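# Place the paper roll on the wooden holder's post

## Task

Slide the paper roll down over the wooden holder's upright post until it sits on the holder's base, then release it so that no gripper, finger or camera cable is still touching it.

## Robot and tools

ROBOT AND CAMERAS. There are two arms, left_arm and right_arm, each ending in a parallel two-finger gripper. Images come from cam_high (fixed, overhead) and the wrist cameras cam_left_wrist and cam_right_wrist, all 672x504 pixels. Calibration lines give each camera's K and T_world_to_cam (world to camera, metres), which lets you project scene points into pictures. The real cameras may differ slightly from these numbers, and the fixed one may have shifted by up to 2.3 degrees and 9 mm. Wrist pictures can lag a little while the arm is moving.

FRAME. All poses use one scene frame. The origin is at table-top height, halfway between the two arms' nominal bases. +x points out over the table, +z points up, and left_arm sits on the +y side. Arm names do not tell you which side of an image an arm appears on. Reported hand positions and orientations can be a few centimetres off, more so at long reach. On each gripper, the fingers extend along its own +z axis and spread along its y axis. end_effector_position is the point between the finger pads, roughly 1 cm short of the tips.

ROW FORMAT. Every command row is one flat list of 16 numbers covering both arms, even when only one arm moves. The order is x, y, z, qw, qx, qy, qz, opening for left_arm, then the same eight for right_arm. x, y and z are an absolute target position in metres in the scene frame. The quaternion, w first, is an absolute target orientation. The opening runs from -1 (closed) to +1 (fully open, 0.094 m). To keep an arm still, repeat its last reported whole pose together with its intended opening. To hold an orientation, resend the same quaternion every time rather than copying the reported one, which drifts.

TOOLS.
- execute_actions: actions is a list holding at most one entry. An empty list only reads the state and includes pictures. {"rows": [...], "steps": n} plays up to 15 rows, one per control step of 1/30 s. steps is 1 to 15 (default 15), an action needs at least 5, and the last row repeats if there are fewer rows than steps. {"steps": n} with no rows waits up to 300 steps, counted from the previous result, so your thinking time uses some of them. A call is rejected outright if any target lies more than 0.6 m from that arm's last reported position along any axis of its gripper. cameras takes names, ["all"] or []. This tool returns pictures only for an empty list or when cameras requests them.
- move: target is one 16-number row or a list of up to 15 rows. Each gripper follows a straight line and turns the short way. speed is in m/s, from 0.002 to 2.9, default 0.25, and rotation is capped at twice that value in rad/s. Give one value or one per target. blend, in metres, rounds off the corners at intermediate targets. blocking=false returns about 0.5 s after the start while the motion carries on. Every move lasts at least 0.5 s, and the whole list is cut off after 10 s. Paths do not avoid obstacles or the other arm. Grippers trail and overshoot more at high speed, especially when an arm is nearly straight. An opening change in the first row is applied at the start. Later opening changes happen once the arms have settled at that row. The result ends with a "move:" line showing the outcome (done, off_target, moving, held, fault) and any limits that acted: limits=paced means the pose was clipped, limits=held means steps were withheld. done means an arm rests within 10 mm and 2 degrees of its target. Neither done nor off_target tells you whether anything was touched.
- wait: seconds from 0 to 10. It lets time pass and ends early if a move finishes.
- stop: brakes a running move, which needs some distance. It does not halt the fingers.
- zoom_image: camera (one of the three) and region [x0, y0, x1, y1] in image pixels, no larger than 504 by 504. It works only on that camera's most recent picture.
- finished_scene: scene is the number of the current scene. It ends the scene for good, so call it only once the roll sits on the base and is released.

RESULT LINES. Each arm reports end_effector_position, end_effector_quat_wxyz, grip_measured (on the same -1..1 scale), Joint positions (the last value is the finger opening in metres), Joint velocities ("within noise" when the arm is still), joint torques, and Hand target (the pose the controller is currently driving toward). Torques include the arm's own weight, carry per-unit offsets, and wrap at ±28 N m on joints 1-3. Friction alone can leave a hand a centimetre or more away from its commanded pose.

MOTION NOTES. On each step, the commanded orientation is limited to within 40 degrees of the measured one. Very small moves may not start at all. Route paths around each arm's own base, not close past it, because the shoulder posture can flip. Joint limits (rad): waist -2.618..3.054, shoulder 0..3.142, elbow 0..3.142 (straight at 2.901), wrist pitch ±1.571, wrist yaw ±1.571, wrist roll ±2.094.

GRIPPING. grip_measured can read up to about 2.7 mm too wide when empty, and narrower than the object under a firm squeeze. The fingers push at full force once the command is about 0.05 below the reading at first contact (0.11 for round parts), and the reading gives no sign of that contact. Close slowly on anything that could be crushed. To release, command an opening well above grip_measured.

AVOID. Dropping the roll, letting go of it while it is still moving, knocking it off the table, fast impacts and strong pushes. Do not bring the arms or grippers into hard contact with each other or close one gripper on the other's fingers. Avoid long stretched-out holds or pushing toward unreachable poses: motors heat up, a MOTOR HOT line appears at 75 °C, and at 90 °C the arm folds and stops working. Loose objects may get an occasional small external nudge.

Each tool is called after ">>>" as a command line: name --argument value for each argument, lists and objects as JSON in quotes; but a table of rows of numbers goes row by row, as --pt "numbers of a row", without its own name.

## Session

>>> execute_actions --actions '[]' --cameras '["all"]'

>>> zoom_image --camera "cam_high" --region '[100, 100, 580, 400]'

Scene clock: 0.00 s of 4400.00 s.
left_arm: end_effector_position=(+0.2734, +0.2698, +0.1704) grip_measured=+1.000 end_effector_quat_wxyz=(+0.613, -0.019, +0.788, +0.051) | right_arm: end_effector_position=(+0.3790, -0.1786, +0.0822) grip_measured=+1.000 end_effector_quat_wxyz=(+0.474, -0.118, +0.868, +0.090)
Joint positions: left_arm=[-0.266 0.121 0.209 -0.349 -0.344 -0.031 0.094] | right_arm=[0.363 1.627 0.664 0.398 0.046 0.081 0.094]
Joint velocities: within noise
Joint torques (N m): no reading
Motor temperatures (°C): left_arm=[23 24 21 24 22 21 23] | right_arm=[23 23 22 22 22 23 24]
Heat: left arm: 24 °C; right arm: 24 °C.
Hand target: left_arm +0.2725, +0.2703, +0.1734; +0.616, -0.020, +0.786, +0.051 | right_arm +0.3823, -0.1774, +0.0908; +0.483, -0.117, +0.863, +0.092
camera_calibration:
cam_left_wrist: T_world_to_cam=[[0.101817, -0.992512, 0.0674804, 0.224411], [-0.662345, -0.118246, -0.739809, 0.363948], [0.742248, 0.0306295, -0.669425, 0.00653824], [0, 0, 0, 1]] pos_world=[0.213357, 0.265566, 0.258486]
cam_right_wrist: T_world_to_cam=[[0.371663, -0.927238, 0.0457862, -0.31111], [-0.803107, -0.345865, -0.485178, 0.306245], [0.465711, 0.143551, -0.873216, 0.0248398], [0, 0, 0, 1]] pos_world=[0.350007, -0.186119, 0.184518]

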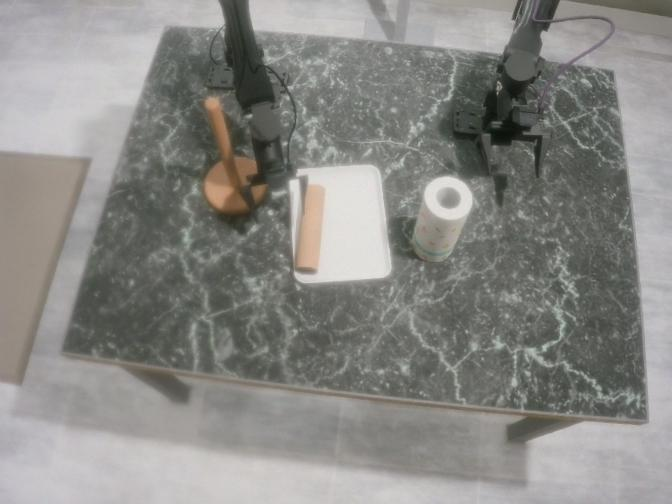

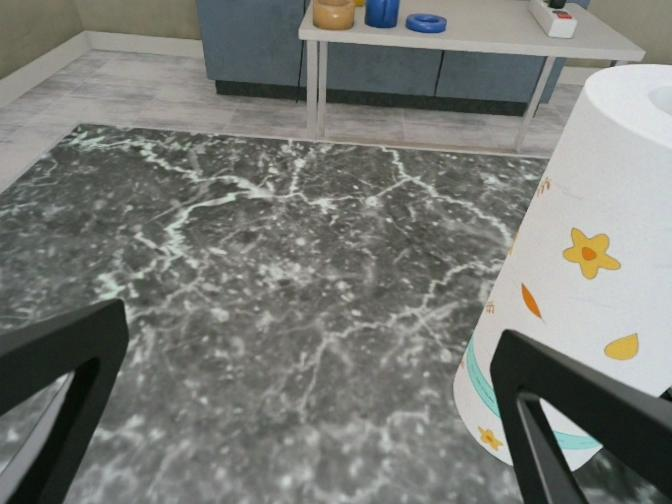

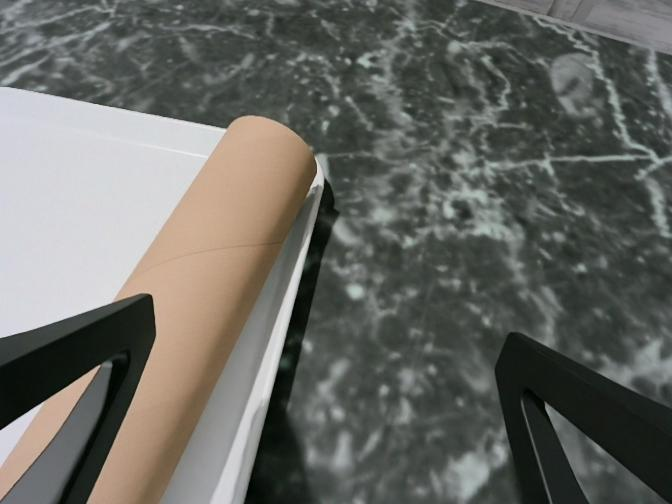

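Scaled by 1.050 from the camera's 672x504 image, which has a finer 960x720 frame.

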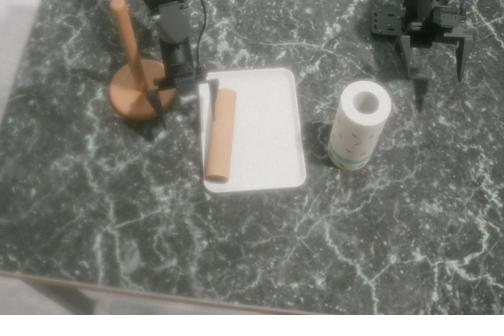

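>>> move --pt "0.262 0.245 0.27 0.69035 0.15305 0.69035 -0.15305 1.0 0.34 -0.10 0.21 0.67249 -0.21851 0.67249 0.21851 1.0" --pt "0.248 0.207 0.36 0.62721 0.32651 0.62721 -0.32651 1.0 0.279 0.057 0.17 0.67249 -0.21851 0.67249 0.21851 1.0" --speed 0.4 --blend '[0.04, 0]'

>>> zoom_image --camera "cam_right_wrist" --region '[84, 0, 588, 504]'

>>> zoom_image --camera "cam_high" --region '[330, 120, 530, 290]'

Scene clock: 16.60 s of 4400.00 s.
left_arm: end_effector_position=(+0.2512, +0.2091, +0.3519) grip_measured=+1.000 end_effector_quat_wxyz=(+0.637, +0.295, +0.643, -0.305) | right_arm: end_effector_position=(+0.2735, +0.0530, +0.1646) grip_measured=+1.000 end_effector_quat_wxyz=(+0.663, -0.229, +0.678, +0.219)
Joint positions: left_arm=[0.654 0.68 0.728 -0.106 1.548 0.042 0.094] | right_arm=[1.037 1.862 0.703 1.131 0.405 0.005 0.094]
Joint velocities: within noise
Joint torques (N m): left_arm=[-0.5 0.47 9.09 1.44 0.08 -0.11] | right_arm=[0.01 -7.19 8.27 2.04 0.17 -0.01]
Motor temperatures (°C): left_arm=[23 24 22 29 22 21 23] | right_arm=[23 25 23 25 22 23 24]
Heat: left arm: 29 °C; right arm: 25 °C.
Hand target: left_arm +0.2486, +0.2060, +0.3598; +0.638, +0.304, +0.639, -0.304 | right_arm +0.2788, +0.0567, +0.1700; +0.672, -0.218, +0.673, +0.219
Off the commanded pose: left_arm 0.009 m, 5 deg | right_arm 0.009 m, 2 deg.
joint sent to its limit (left arm) — joint 5 (wrist yaw), upper limit.
Kept back: nothing.
move: off_target (left_arm)
camera_calibration:
cam_left_wrist: T_world_to_cam=[[-0.774016, -0.617733, 0.13894, 0.270659], [-0.388994, 0.290797, -0.87414, 0.369528], [0.499582, -0.730645, -0.465376, 0.294679], [0, 0, 0, 1]] pos_world=[0.206022, 0.275043, 0.422551]
cam_right_wrist: T_world_to_cam=[[0.618753, -0.775241, 0.127066, -0.149873], [-0.323738, -0.399003, -0.857899, 0.274654], [0.715778, 0.489691, -0.497859, -0.0358844], [0, 0, 0, 1]] pos_world=[0.207336, 0.010972, 0.236804]

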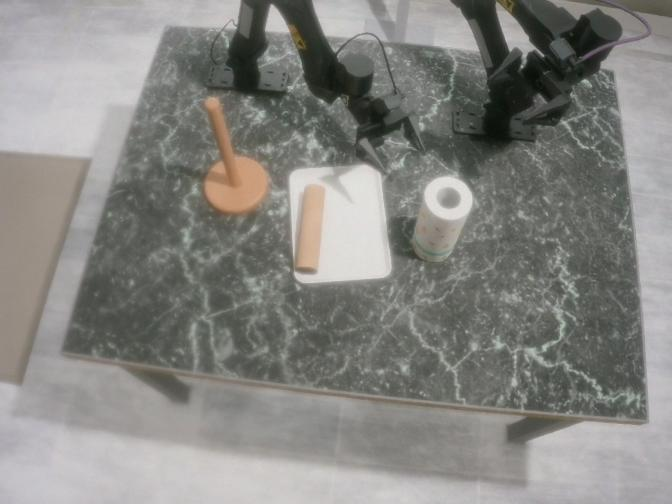

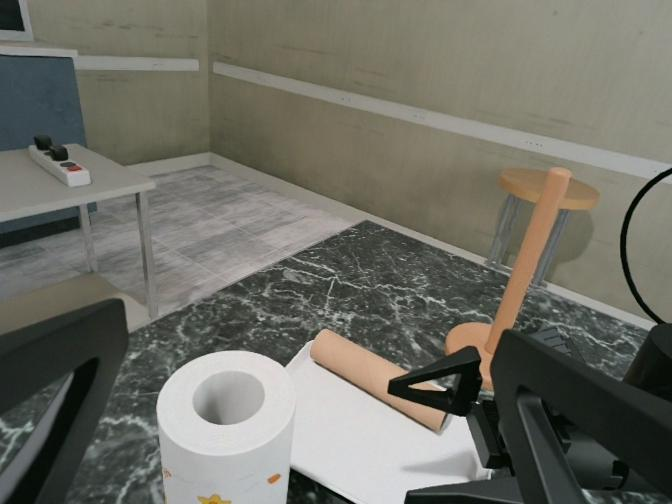

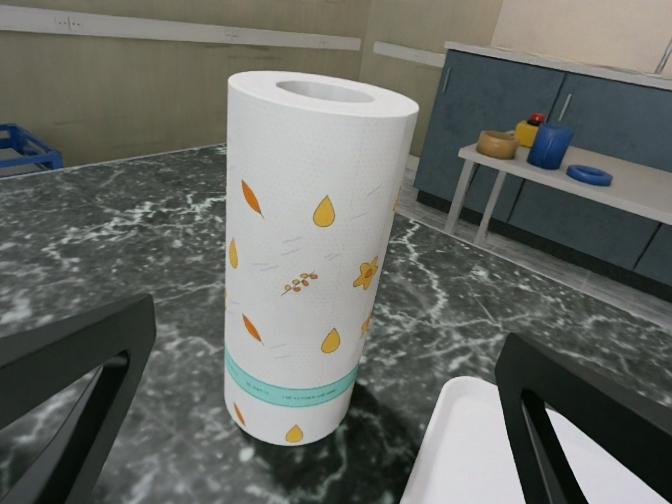

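Scaled by 1.000.

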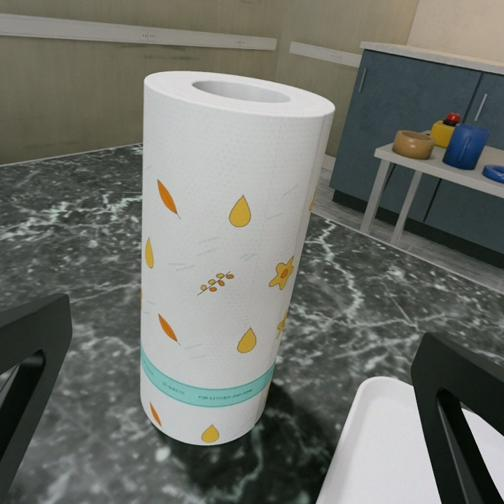

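Scaled by 2.520 from the camera's 672x504 image, which has a finer 960x720 frame.

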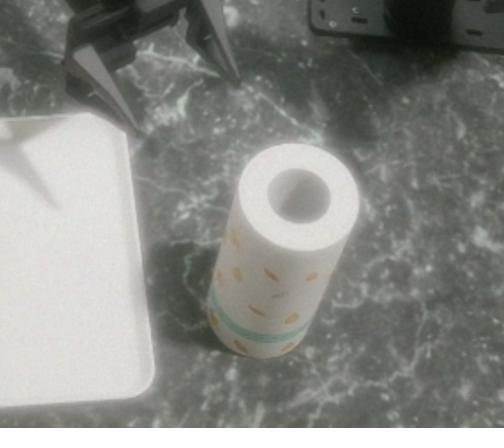

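>>> move --target '[0.2512, 0.2091, 0.3519, 0.637, 0.295, 0.643, -0.305, 1.0, 0.3030, 0.0912, 0.1555, 0.67249, -0.21851, 0.67249, 0.21851, 1.0]' --speed 0.2 --cameras '["cam_right_wrist"]'

Scene clock: 19.40 s of 4400.00 s.
left_arm: end_effector_position=(+0.2511, +0.2090, +0.3519) grip_measured=+1.000 end_effector_quat_wxyz=(+0.637, +0.295, +0.643, -0.305) | right_arm: end_effector_position=(+0.2948, +0.0891, +0.1553) grip_measured=+1.000 end_effector_quat_wxyz=(+0.668, -0.224, +0.674, +0.222)
Joint positions: left_arm=[0.654 0.68 0.728 -0.106 1.549 0.042 0.094] | right_arm=[1.037 2.022 0.876 1.136 0.408 0.004 0.094]
Joint velocities: within noise
Joint torques (N m): left_arm=[-0.03 0.44 6.95 1.41 0.02 -0.02] | right_arm=[-0.83 -8.75 8.35 1.84 0.03 -0.02]
Motor temperatures (°C): left_arm=[23 24 22 28 22 21 23] | right_arm=[23 25 23 25 22 23 24]
Heat: left arm: 28 °C; right arm: 25 °C.
Hand target: left_arm +0.2512, +0.2091, +0.3519; +0.637, +0.295, +0.643, -0.305 | right_arm +0.3028, +0.0909, +0.1555; +0.672, -0.219, +0.673, +0.219
Off the commanded pose: left_arm 0.000 m, 0 deg | right_arm 0.008 m, 1 deg.
Kept back: nothing.
move: done
camera_calibration:
cam_right_wrist: T_world_to_cam=[[0.615227, -0.778944, 0.121419, -0.131674], [-0.316991, -0.385445, -0.866573, 0.286093], [0.721812, 0.49465, -0.484055, -0.0777628], [0, 0, 0, 1]] pos_world=[0.227828, 0.0461723, 0.226267]
Images, in order (width x height): cam_right_wrist 672x504.

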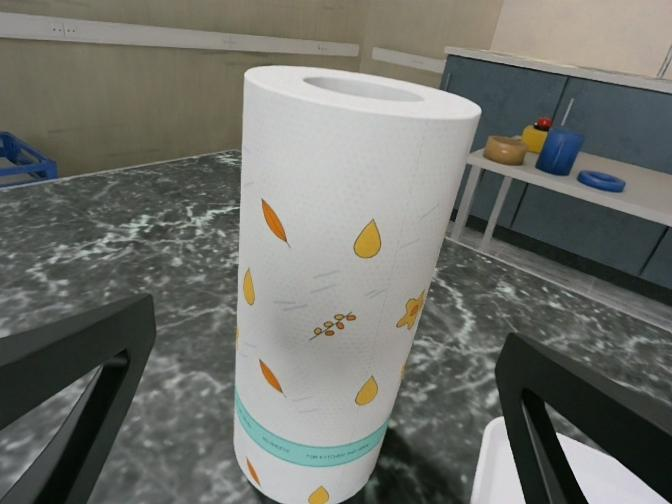

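>>> move --pt "0.2512 0.2091 0.3519 0.637 0.295 0.643 -0.305 1.0 0.3715 0.1415 0.1555 0.67249 -0.21851 0.67249 0.21851 0.6" --pt "0.2512 0.2091 0.3519 0.637 0.295 0.643 -0.305 1.0 0.368 0.10 0.25 0.67249 -0.21851 0.67249 0.21851 0.6" --pt "0.2512 0.2091 0.3519 0.637 0.295 0.643 -0.305 1.0 0.32 -0.10 0.46 0.67249 -0.21851 0.67249 0.21851 0.6" --pt "0.2512 0.2091 0.3519 0.637 0.295 0.643 -0.305 1.0 0.288 -0.280 0.497 0.67249 -0.21851 0.67249 0.21851 0.6" --speed '[0.15, 0.25, 0.45, 0.3]' --blend '[0, 0.04, 0.05, 0]'

>>> zoom_image --camera "cam_high" --region '[150, 0, 300, 220]'

>>> zoom_image --camera "cam_left_wrist" --region '[422, 0, 672, 400]'

Scene clock: 24.13 s of 4400.00 s.
left_arm: end_effector_position=(+0.2511, +0.2090, +0.3519) grip_measured=+1.000 end_effector_quat_wxyz=(+0.637, +0.295, +0.643, -0.305) | right_arm: end_effector_position=(+0.2916, -0.2810, +0.4872) grip_measured=+0.602 end_effector_quat_wxyz=(+0.668, -0.209, +0.679, +0.221)
Joint positions: left_arm=[0.654 0.68 0.728 -0.106 1.549 0.042 0.094] | right_arm=[-0.315 1.094 1.427 -0.348 -0.921 0.008 0.075]
Joint velocities: within noise
Joint torques (N m): left_arm=[0.03 0.42 6.98 1.44 0.02 -0.02] | right_arm=[-0.5 -1.85 9.72 1.47 -0.18 -0.02]
Motor temperatures (°C): left_arm=[23 24 22 28 22 21 23] | right_arm=[23 25 24 26 22 23 24]
Heat: left arm: 28 °C; right arm: 26 °C.
Hand target: left_arm +0.2512, +0.2091, +0.3519; +0.637, +0.295, +0.643, -0.305 | right_arm +0.2878, -0.2799, +0.4968; +0.673, -0.218, +0.672, +0.219
Off the commanded pose: left_arm 0.000 m, 0 deg | right_arm 0.010 m, 1 deg.
Kept back: nothing.
move: done
camera_calibration:
cam_left_wrist: T_world_to_cam=[[-0.774397, -0.617172, 0.139311, 0.270427], [-0.389048, 0.290853, -0.874097, 0.369506], [0.498949, -0.731097, -0.465346, 0.29492], [0, 0, 0, 1]] pos_world=[0.206024, 0.275044, 0.422551]
cam_right_wrist: T_world_to_cam=[[0.597837, -0.795102, 0.102001, -0.448288], [-0.335715, -0.363884, -0.868841, 0.442708], [0.727933, 0.485181, -0.484471, 0.263956], [0, 0, 0, 1]] pos_world=[0.224485, -0.323407, 0.558247]

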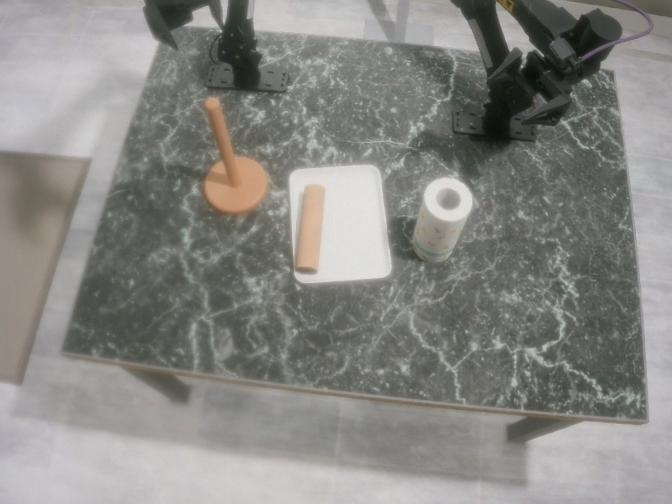

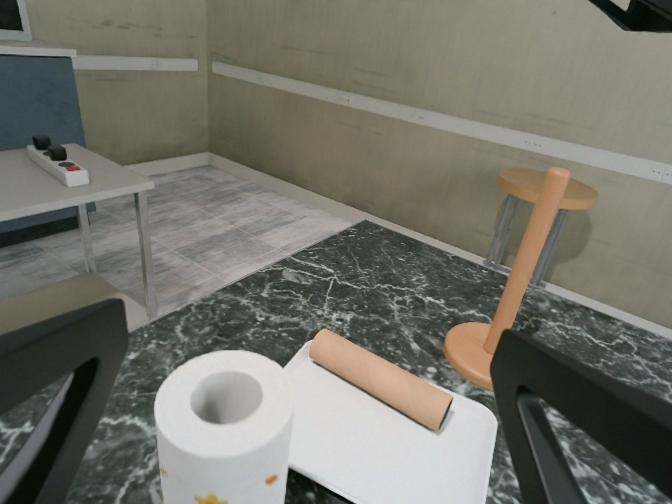

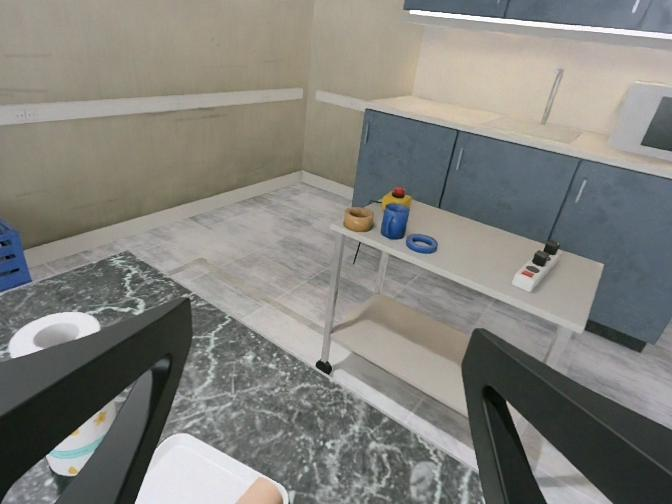

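Scaled by 2.291 from the camera's 672x504 image, which has a finer 960x720 frame.

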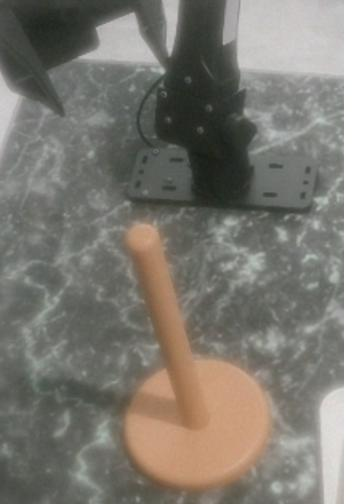

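Scaled by 1.260 from the camera's 672x504 image, which has a finer 960x720 frame.

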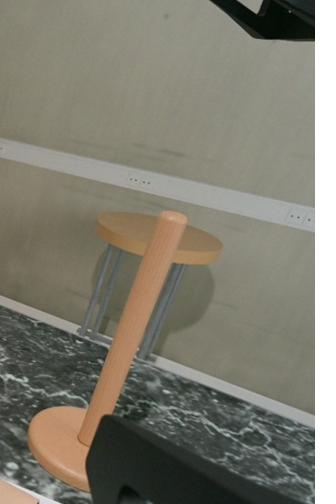

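>>> move --pt "0.2512 0.2091 0.3519 0.637 0.295 0.643 -0.305 1.0 0.30 -0.06 0.34 0.67249 -0.21851 0.67249 0.21851 1.0" --pt "0.2512 0.2091 0.3519 0.637 0.295 0.643 -0.305 1.0 0.3030 0.0905 0.1555 0.67249 -0.21851 0.67249 0.21851 1.0" --speed '[0.5, 0.3]' --blend '[0.08, 0]' --cameras '["cam_right_wrist"]'

Scene clock: 27.10 s of 4400.00 s.
left_arm: end_effector_position=(+0.2511, +0.2090, +0.3519) grip_measured=+1.000 end_effector_quat_wxyz=(+0.637, +0.295, +0.643, -0.305) | right_arm: end_effector_position=(+0.2988, +0.0859, +0.1558) grip_measured=+0.998 end_effector_quat_wxyz=(+0.666, -0.224, +0.676, +0.220)
Joint positions: left_arm=[0.654 0.68 0.728 -0.106 1.549 0.042 0.094] | right_arm=[1.024 2.014 0.875 1.122 0.397 0.005 0.094]
Joint velocities: within noise
Joint torques (N m): left_arm=[0.02 0.44 6.91 1.42 0.04 -0.01] | right_arm=[0.09 -8.2 8.2 2 0.12 -0.05]
Motor temperatures (°C): left_arm=[23 24 22 28 22 21 23] | right_arm=[23 25 24 26 22 23 24]
Heat: left arm: 28 °C; right arm: 26 °C.
Hand target: left_arm +0.2512, +0.2091, +0.3519; +0.637, +0.295, +0.643, -0.305 | right_arm +0.3028, +0.0902, +0.1553; +0.672, -0.219, +0.673, +0.218
Off the commanded pose: left_arm 0.000 m, 0 deg | right_arm 0.006 m, 1 deg.
Kept back: nothing.
move: done
camera_calibration:
cam_right_wrist: T_world_to_cam=[[0.61357, -0.780084, 0.122476, -0.136284], [-0.321582, -0.388512, -0.863506, 0.287763], [0.721191, 0.490436, -0.489241, -0.077461], [0, 0, 0, 1]] pos_world=[0.232024, 0.0434757, 0.227279]
Images, in order (width x height): cam_right_wrist 672x504.

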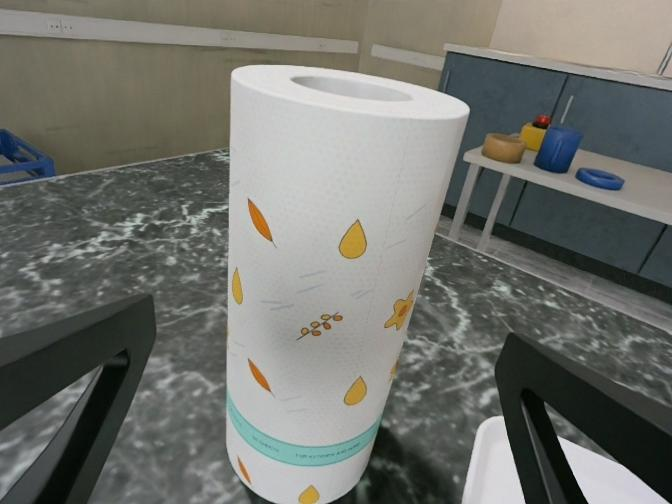

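>>> move --pt "0.2512 0.2091 0.3519 0.637 0.295 0.643 -0.305 1.0 0.3711 0.1432 0.1555 0.67249 -0.21851 0.67249 0.21851 1.0" --pt "0.2512 0.2091 0.3519 0.637 0.295 0.643 -0.305 1.0 0.3711 0.1432 0.1555 0.67249 -0.21851 0.67249 0.21851 0.6" --pt "0.2512 0.2091 0.3519 0.637 0.295 0.643 -0.305 1.0 0.368 0.10 0.25 0.67249 -0.21851 0.67249 0.21851 0.6" --pt "0.2512 0.2091 0.3519 0.637 0.295 0.643 -0.305 1.0 0.32 -0.10 0.46 0.67249 -0.21851 0.67249 0.21851 0.6" --pt "0.2512 0.2091 0.3519 0.637 0.295 0.643 -0.305 1.0 0.286 -0.280 0.497 0.67249 -0.21851 0.67249 0.21851 0.6" --speed '[0.2, 0.2, 0.25, 0.5, 0.35]' --blend '[0, 0, 0.04, 0.05, 0]'

>>> zoom_image --camera "cam_high" --region '[130, 0, 280, 220]'

>>> zoom_image --camera "cam_left_wrist" --region '[452, 0, 672, 352]'

Scene clock: 32.20 s of 4400.00 s.
left_arm: end_effector_position=(+0.2511, +0.2090, +0.3519) grip_measured=+1.000 end_effector_quat_wxyz=(+0.637, +0.295, +0.643, -0.305) | right_arm: end_effector_position=(+0.2911, -0.2821, +0.4817) grip_measured=+0.644 end_effector_quat_wxyz=(+0.662, -0.204, +0.686, +0.224)
Joint positions: left_arm=[0.654 0.68 0.728 -0.106 1.549 0.042 0.094] | right_arm=[-0.32 1.09 1.419 -0.368 -0.923 0.007 0.077]
Joint velocities: within noise
Joint torques (N m): left_arm=[0.02 0.53 6.87 1.4 0.02 -0.01] | right_arm=[-0.46 -2.17 10.24 1.61 -0.22 -0.04]
Motor temperatures (°C): left_arm=[23 24 22 28 22 21 23] | right_arm=[23 25 24 27 22 23 24]
Heat: left arm: 28 °C; right arm: 27 °C.
Hand target: left_arm +0.2512, +0.2091, +0.3519; +0.637, +0.295, +0.643, -0.305 | right_arm +0.2856, -0.2799, +0.4965; +0.673, -0.218, +0.672, +0.218
Off the commanded pose: left_arm 0.000 m, 0 deg | right_arm 0.016 m, 3 deg.
Kept back: nothing.
move: off_target (right_arm)
camera_calibration:
cam_left_wrist: T_world_to_cam=[[-0.774397, -0.617172, 0.139311, 0.270427], [-0.389048, 0.290853, -0.874097, 0.369506], [0.498949, -0.731097, -0.465346, 0.29492], [0, 0, 0, 1]] pos_world=[0.206024, 0.275044, 0.422551]
cam_right_wrist: T_world_to_cam=[[0.597766, -0.797292, 0.0836761, -0.440103], [-0.355939, -0.357481, -0.863432, 0.442452], [0.71832, 0.486346, -0.497477, 0.27158], [0, 0, 0, 1]] pos_world=[0.225483, -0.324805, 0.553958]

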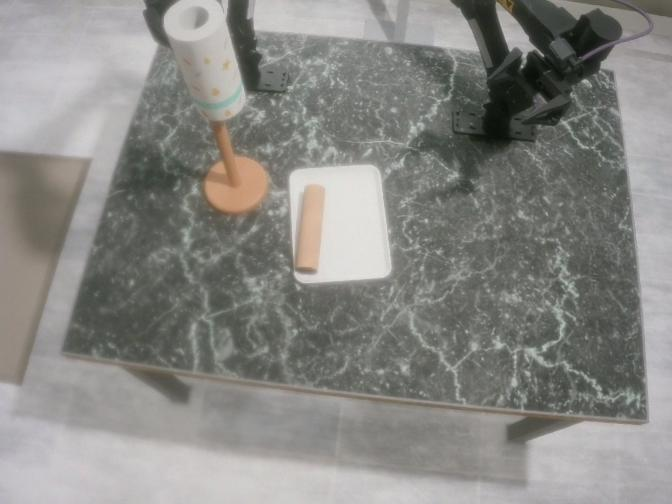

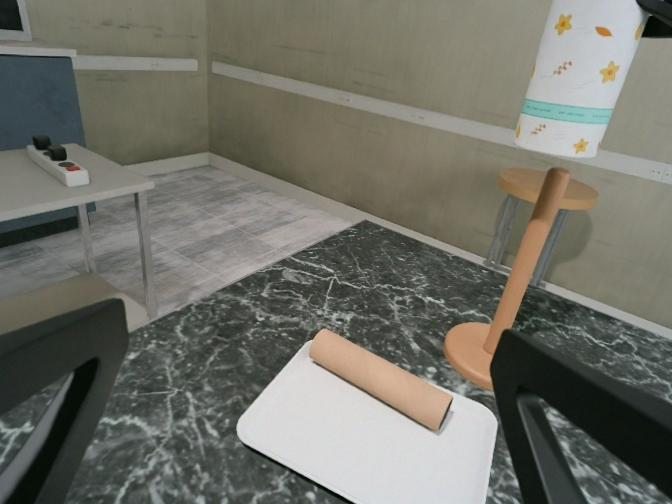

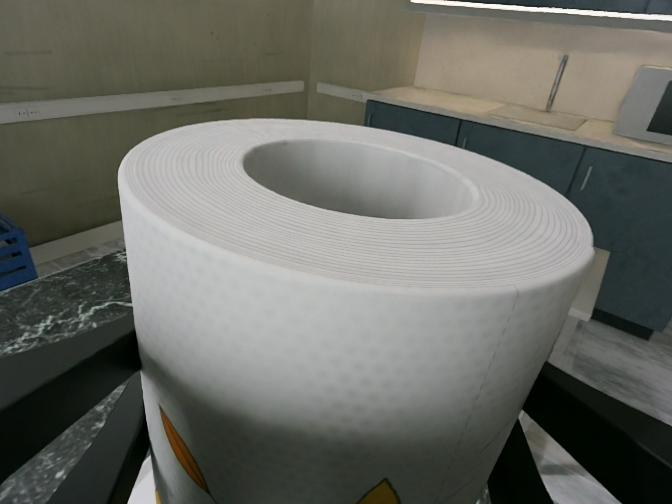

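Scaled by 2.291 from the camera's 672x504 image, which has a finer 960x720 frame.

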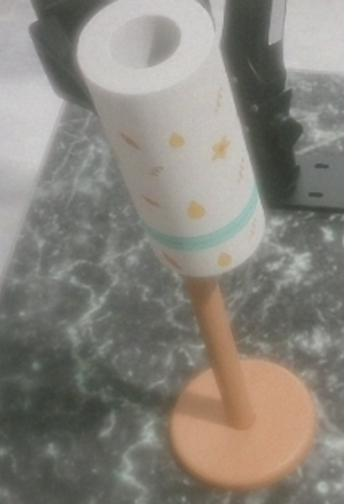

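Scaled by 1.432 from the camera's 672x504 image, which has a finer 960x720 frame.

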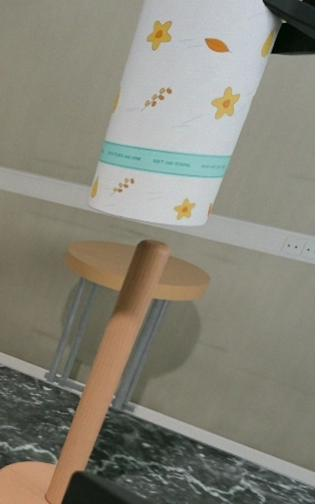

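>>> move --target '[0.2512, 0.2091, 0.3519, 0.637, 0.295, 0.643, -0.305, 1.0, 0.2722, -0.2955, 0.495, 0.68768, -0.23580, 0.65674, 0.20045, 0.6]' --speed 0.12

>>> zoom_image --camera "cam_high" --region '[130, 0, 280, 220]'

>>> zoom_image --camera "cam_left_wrist" --region '[452, 0, 672, 352]'

Scene clock: 35.53 s of 4400.00 s.
left_arm: end_effector_position=(+0.2511, +0.2090, +0.3519) grip_measured=+1.000 end_effector_quat_wxyz=(+0.637, +0.295, +0.643, -0.305) | right_arm: end_effector_position=(+0.2793, -0.2977, +0.4892) grip_measured=+0.644 end_effector_quat_wxyz=(+0.678, -0.223, +0.669, +0.208)
Joint positions: left_arm=[0.654 0.68 0.728 -0.106 1.549 0.042 0.094] | right_arm=[-0.428 1.072 1.407 -0.326 -1.035 -0.017 0.077]
Joint velocities: within noise
Joint torques (N m): left_arm=[-0.02 0.47 6.93 1.44 0.01 0] | right_arm=[-0.55 -4.1 5.41 1.83 -0.16 0.01]
Motor temperatures (°C): left_arm=[23 24 22 28 22 21 23] | right_arm=[23 25 24 27 22 23 24]
Heat: left arm: 28 °C; right arm: 27 °C.
Hand target: left_arm +0.2512, +0.2091, +0.3519; +0.637, +0.295, +0.643, -0.305 | right_arm +0.2722, -0.2953, +0.4949; +0.687, -0.236, +0.657, +0.200
Off the commanded pose: left_arm 0.000 m, 0 deg | right_arm 0.009 m, 2 deg.
Kept back: nothing.
move: done
camera_calibration:
cam_left_wrist: T_world_to_cam=[[-0.774397, -0.617172, 0.139311, 0.270427], [-0.389048, 0.290853, -0.874097, 0.369506], [0.498949, -0.731097, -0.465346, 0.29492], [0, 0, 0, 1]] pos_world=[0.206024, 0.275044, 0.422551]
cam_right_wrist: T_world_to_cam=[[0.594465, -0.790683, 0.146399, -0.473971], [-0.30289, -0.388827, -0.870098, 0.418322], [0.744895, 0.4729, -0.470634, 0.26686], [0, 0, 0, 1]] pos_world=[0.209682, -0.338304, 0.558963]

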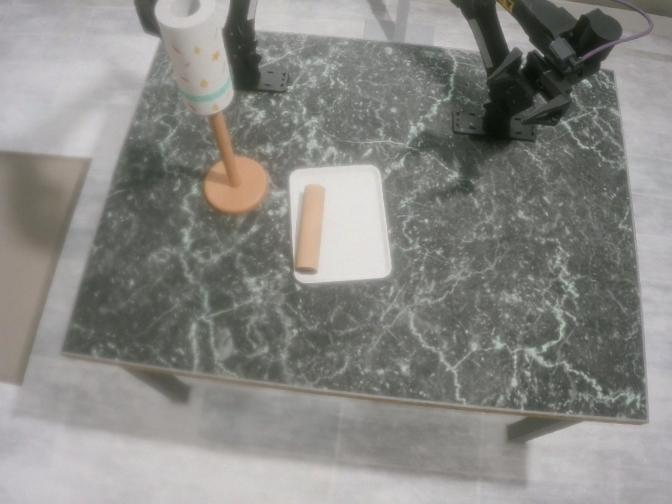

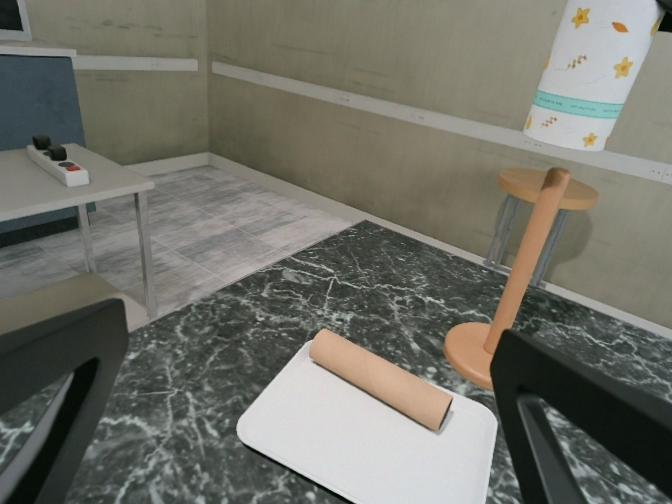

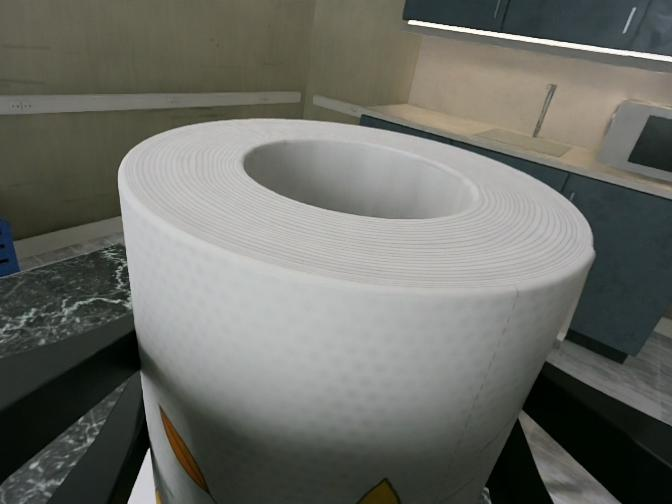

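Scaled by 2.291 from the camera's 672x504 image, which has a finer 960x720 frame.

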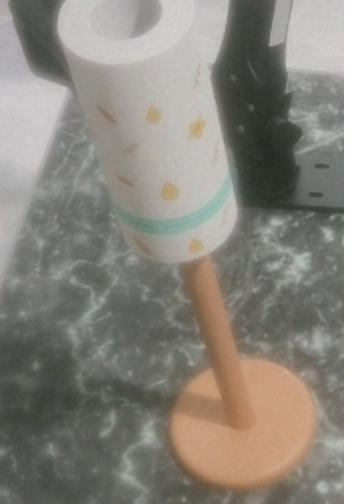

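Scaled by 1.432 from the camera's 672x504 image, which has a finer 960x720 frame.

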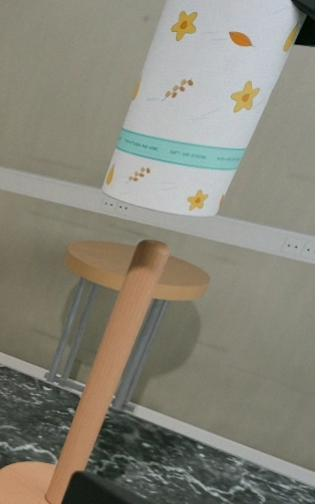

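>>> move --target '[0.2512, 0.2091, 0.3519, 0.637, 0.295, 0.643, -0.305, 1.0, 0.2715, -0.2930, 0.425, 0.67971, -0.24185, 0.66445, 0.19491, 0.6]' --speed 0.12

>>> zoom_image --camera "cam_high" --region '[130, 0, 280, 220]'

>>> zoom_image --camera "cam_left_wrist" --region '[452, 0, 672, 352]'

Scene clock: 38.80 s of 4400.00 s.
left_arm: end_effector_position=(+0.2511, +0.2090, +0.3519) grip_measured=+1.000 end_effector_quat_wxyz=(+0.637, +0.295, +0.643, -0.305) | right_arm: end_effector_position=(+0.2767, -0.2963, +0.4199) grip_measured=+0.644 end_effector_quat_wxyz=(+0.670, -0.230, +0.676, +0.203)
Joint positions: left_arm=[0.654 0.68 0.728 -0.106 1.549 0.042 0.094] | right_arm=[-0.428 0.957 1.091 -0.175 -1.037 -0.07 0.077]
Joint velocities: within noise
Joint torques (N m): left_arm=[0.03 0.49 6.87 1.44 0.02 -0.02] | right_arm=[0.17 -3.73 5.91 1.86 -0.07 0.01]
Motor temperatures (°C): left_arm=[23 24 22 28 22 21 23] | right_arm=[23 25 24 27 22 23 25]
Heat: left arm: 28 °C; right arm: 27 °C.
Hand target: left_arm +0.2512, +0.2091, +0.3519; +0.637, +0.295, +0.643, -0.305 | right_arm +0.2715, -0.2929, +0.4249; +0.679, -0.242, +0.665, +0.195
Off the commanded pose: left_arm 0.000 m, 0 deg | right_arm 0.008 m, 2 deg.
Kept back: nothing.
move: done
camera_calibration:
cam_left_wrist: T_world_to_cam=[[-0.774397, -0.617172, 0.139311, 0.270427], [-0.389048, 0.290853, -0.874097, 0.369506], [0.498949, -0.731097, -0.465346, 0.29492], [0, 0, 0, 1]] pos_world=[0.206024, 0.275044, 0.422551]
cam_right_wrist: T_world_to_cam=[[0.598929, -0.785666, 0.154964, -0.464452], [-0.315182, -0.409165, -0.856297, 0.349231], [0.736169, 0.464019, -0.492689, 0.244584], [0, 0, 0, 1]] pos_world=[0.20819, -0.335502, 0.491522]

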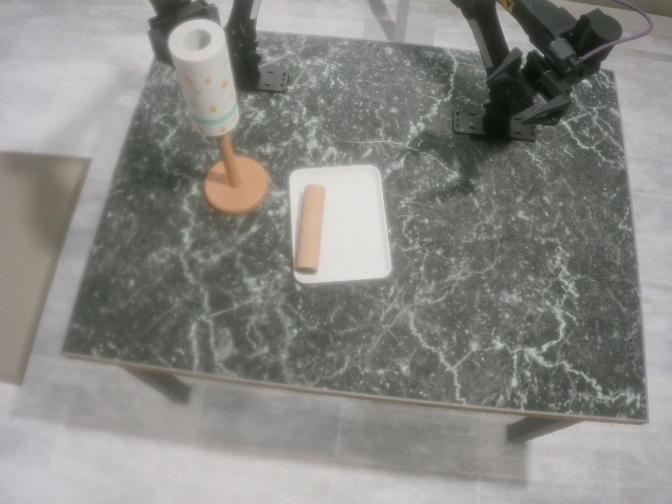

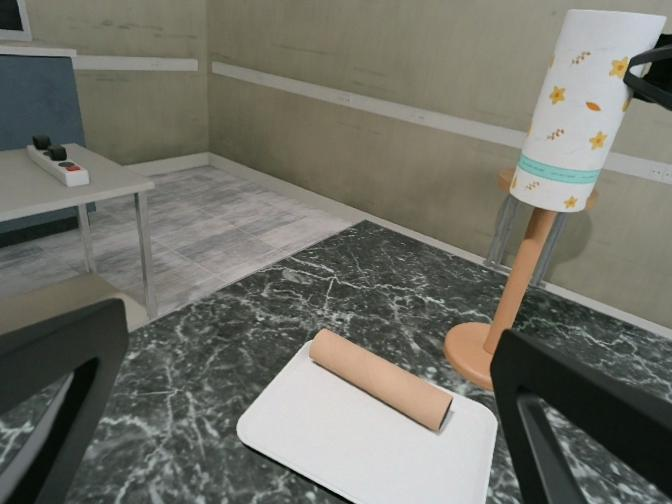

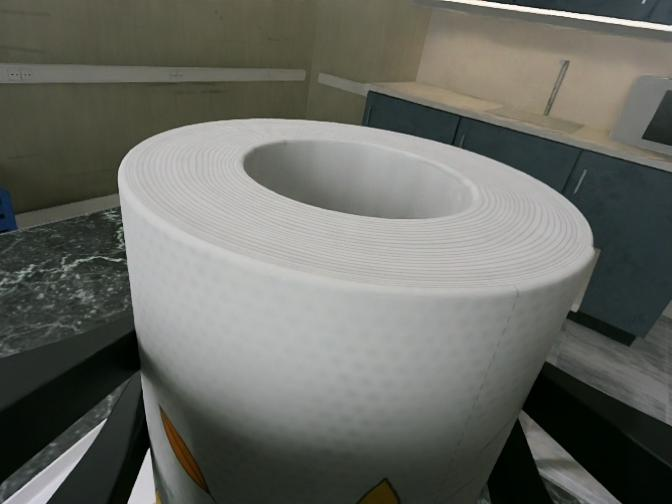

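Scaled by 2.291 from the camera's 672x504 image, which has a finer 960x720 frame.

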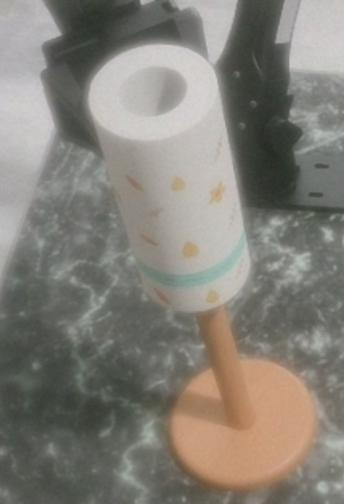

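Scaled by 1.432 from the camera's 672x504 image, which has a finer 960x720 frame.

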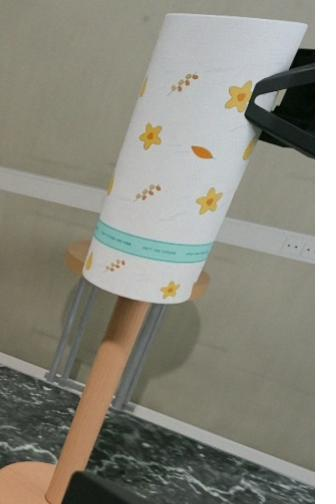

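>>> move --pt "0.2512 0.2091 0.3519 0.637 0.295 0.643 -0.305 1.0 0.2715 -0.2935 0.23 0.67916 -0.22920 0.66566 0.20764 0.6" --pt "0.2512 0.2091 0.3519 0.637 0.295 0.643 -0.305 1.0 0.2715 -0.2935 0.158 0.67916 -0.22920 0.66566 0.20764 0.6" --speed '[0.16, 0.055]' --blend '[0.01, 0]'

>>> zoom_image --camera "cam_high" --region '[150, 60, 300, 240]'

>>> zoom_image --camera "cam_left_wrist" --region '[402, 100, 672, 450]'

Scene clock: 42.93 s of 4400.00 s.
left_arm: end_effector_position=(+0.2511, +0.2090, +0.3519) grip_measured=+1.000 end_effector_quat_wxyz=(+0.637, +0.295, +0.643, -0.305) | right_arm: end_effector_position=(+0.2736, -0.2936, +0.1726) grip_measured=+0.644 end_effector_quat_wxyz=(+0.688, -0.230, +0.655, +0.213)
Joint positions: left_arm=[0.654 0.68 0.728 -0.106 1.549 0.042 0.094] | right_arm=[-0.428 1.398 0.113 1.36 -1.052 0.028 0.077]
Joint velocities: left_arm=[within noise] | right_arm=[-0.002 0.056 -0.012 0.183 -0.022 0.154 0]
Joint torques (N m): left_arm=[0.02 0.47 6.86 1.42 0.04 -0.01] | right_arm=[-0.01 -1.51 2.69 1.13 0.11 -0.52]
Motor temperatures (°C): left_arm=[23 24 22 28 22 21 23] | right_arm=[23 24 24 27 22 23 25]
Heat: left arm: 28 °C; right arm: 27 °C.
Hand target: left_arm +0.2512, +0.2091, +0.3519; +0.637, +0.295, +0.643, -0.305 | right_arm +0.2710, -0.2933, +0.1585; +0.679, -0.229, +0.666, +0.208
Off the commanded pose: left_arm 0.000 m, 0 deg | right_arm 0.015 m, 2 deg.
Kept back: nothing.
move: off_target (right_arm)
camera_calibration:
cam_left_wrist: T_world_to_cam=[[-0.774397, -0.617172, 0.139311, 0.270427], [-0.389048, 0.290853, -0.874097, 0.369506], [0.498949, -0.731097, -0.465346, 0.29492], [0, 0, 0, 1]] pos_world=[0.206024, 0.275044, 0.422551]
cam_right_wrist: T_world_to_cam=[[0.602894, -0.781664, 0.159747, -0.42289], [-0.266278, -0.385893, -0.883279, 0.135758], [0.752073, 0.489987, -0.440793, 0.11807], [0, 0, 0, 1]] pos_world=[0.20231, -0.336023, 0.239512]

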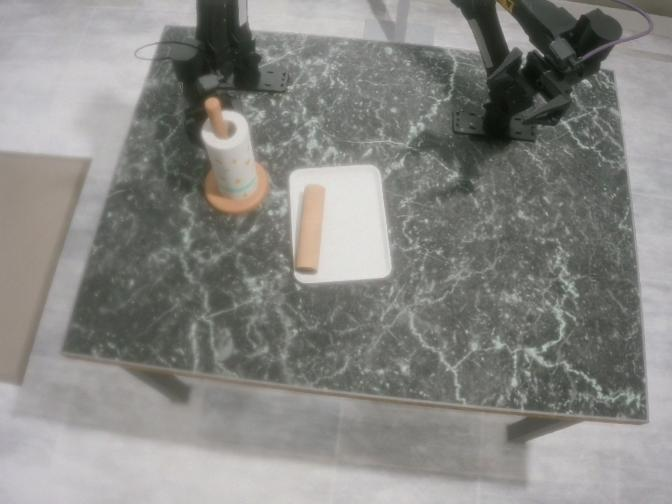

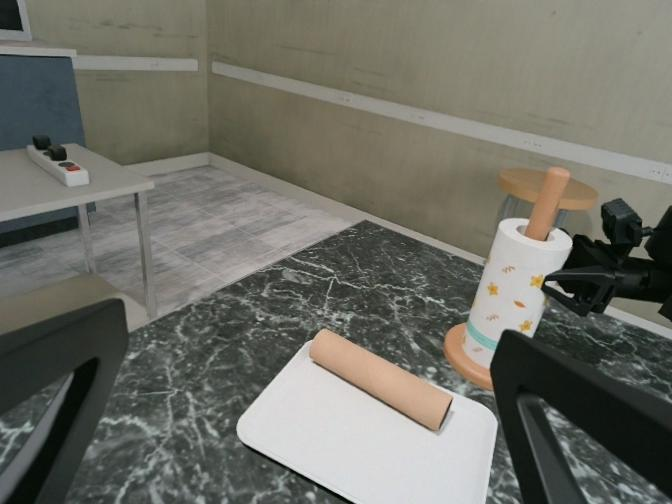

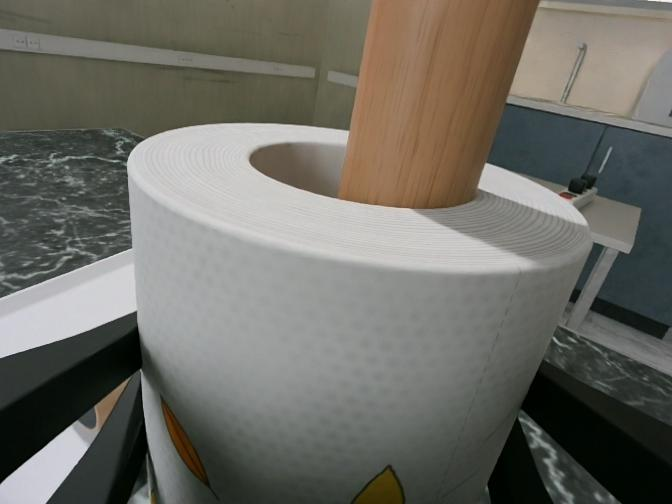

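Scaled by 2.800 from the camera's 672x504 image, which has a finer 960x720 frame.

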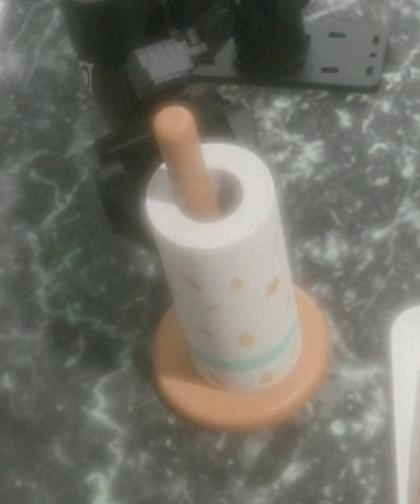

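Scaled by 1.440 from the camera's 672x504 image, which has a finer 960x720 frame.

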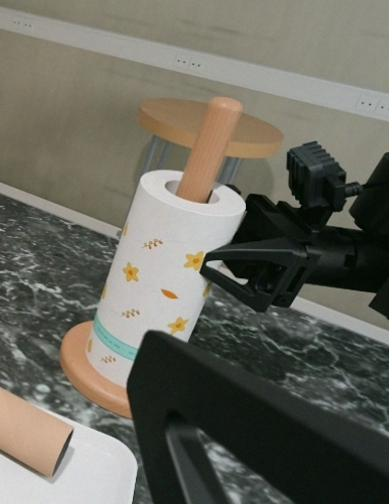

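>>> move --pt "0.2512 0.2091 0.3519 0.637 0.295 0.643 -0.305 1.0 0.2720 -0.2935 0.158 0.67249 -0.21851 0.67249 0.21851 0.6" --pt "0.2512 0.2091 0.3519 0.637 0.295 0.643 -0.305 1.0 0.2720 -0.2935 0.158 0.67249 -0.21851 0.67249 0.21851 1.0" --pt "0.2512 0.2091 0.3519 0.637 0.295 0.643 -0.305 1.0 0.2320 -0.3226 0.215 0.67249 -0.21851 0.67249 0.21851 1.0" --pt "0.2512 0.2091 0.3519 0.637 0.295 0.643 -0.305 1.0 0.2130 -0.3364 0.28 0.67249 -0.21851 0.67249 0.21851 1.0" --speed '[0.08, 0.1, 0.2, 0.25]' --blend '[0, 0, 0.02, 0]'

>>> zoom_image --camera "cam_high" --region '[150, 60, 300, 240]'

>>> zoom_image --camera "cam_left_wrist" --region '[402, 100, 672, 450]'

Scene clock: 47.17 s of 4400.00 s.
left_arm: end_effector_position=(+0.2511, +0.2090, +0.3519) grip_measured=+1.000 end_effector_quat_wxyz=(+0.637, +0.295, +0.643, -0.305) | right_arm: end_effector_position=(+0.2132, -0.3352, +0.2703) grip_measured=+0.998 end_effector_quat_wxyz=(+0.676, -0.210, +0.666, +0.236)
Joint positions: left_arm=[0.654 0.68 0.728 -0.106 1.549 0.042 0.094] | right_arm=[-0.868 0.809 0.298 0.851 -1.492 0.371 0.094]
Joint velocities: left_arm=[within noise] | right_arm=[0.007 -0.046 0.046 -0.3 0.037 -0.154 0.001]
Joint torques (N m): left_arm=[0.09 0.43 6.93 1.42 0.03 -0.03] | right_arm=[-0.61 -1.66 10.09 0.85 0.15 -0.03]
Motor temperatures (°C): left_arm=[23 24 22 28 22 21 23] | right_arm=[23 24 24 27 22 23 25]
Heat: left arm: 28 °C; right arm: 27 °C.
Hand target: left_arm +0.2512, +0.2091, +0.3519; +0.637, +0.295, +0.643, -0.305 | right_arm +0.2126, -0.3363, +0.2799; +0.679, -0.219, +0.663, +0.225
Off the commanded pose: left_arm 0.000 m, 0 deg | right_arm 0.010 m, 2 deg.
Kept back: nothing.
move: done; target 2's new opening was sent with right_arm's hand 0.015 m and 3 deg from that target
camera_calibration:
cam_left_wrist: T_world_to_cam=[[-0.774397, -0.617172, 0.139311, 0.270427], [-0.389048, 0.290853, -0.874097, 0.369506], [0.498949, -0.731097, -0.465346, 0.29492], [0, 0, 0, 1]] pos_world=[0.206024, 0.275044, 0.422551]
cam_right_wrist: T_world_to_cam=[[0.613666, -0.784238, 0.0915733, -0.419285], [-0.308286, -0.344762, -0.886622, 0.213611], [0.726894, 0.515859, -0.453338, 0.244366], [0, 0, 0, 1]] pos_world=[0.145526, -0.381233, 0.338568]

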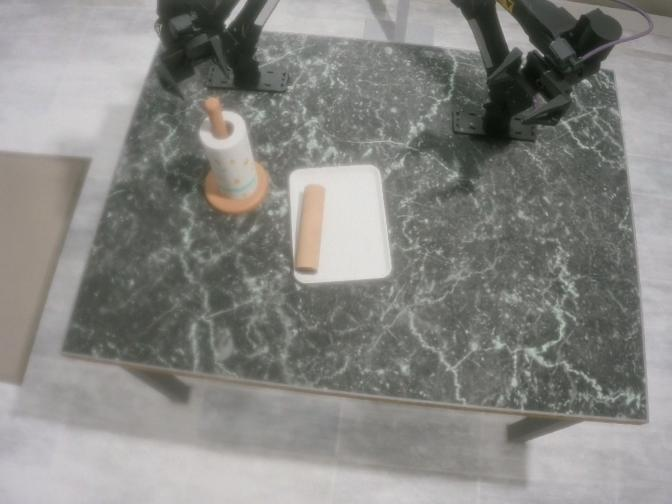

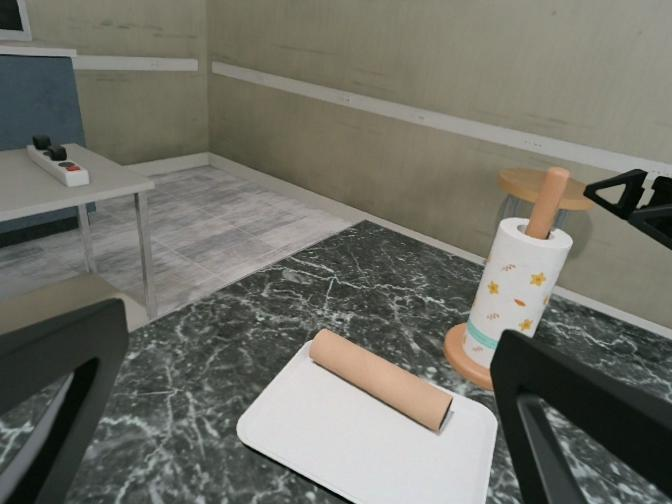

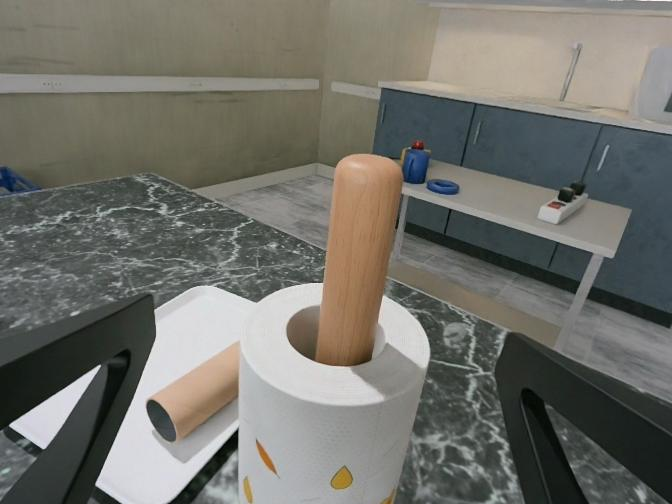

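Scaled by 2.800 from the camera's 672x504 image, which has a finer 960x720 frame.

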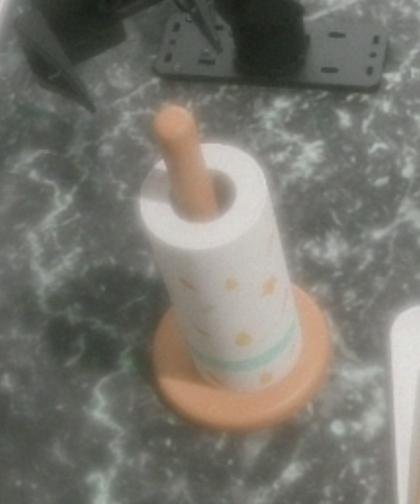

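Scaled by 1.440 from the camera's 672x504 image, which has a finer 960x720 frame.

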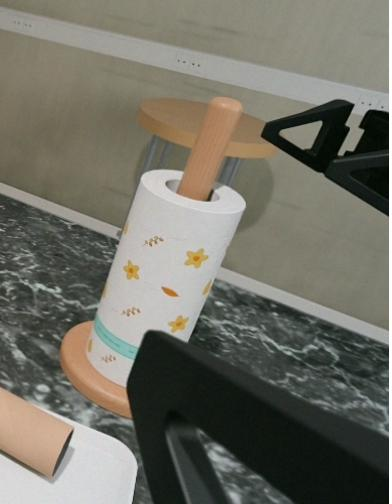

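>>> finished_scene --scene 2

The scene is finished: the task was done.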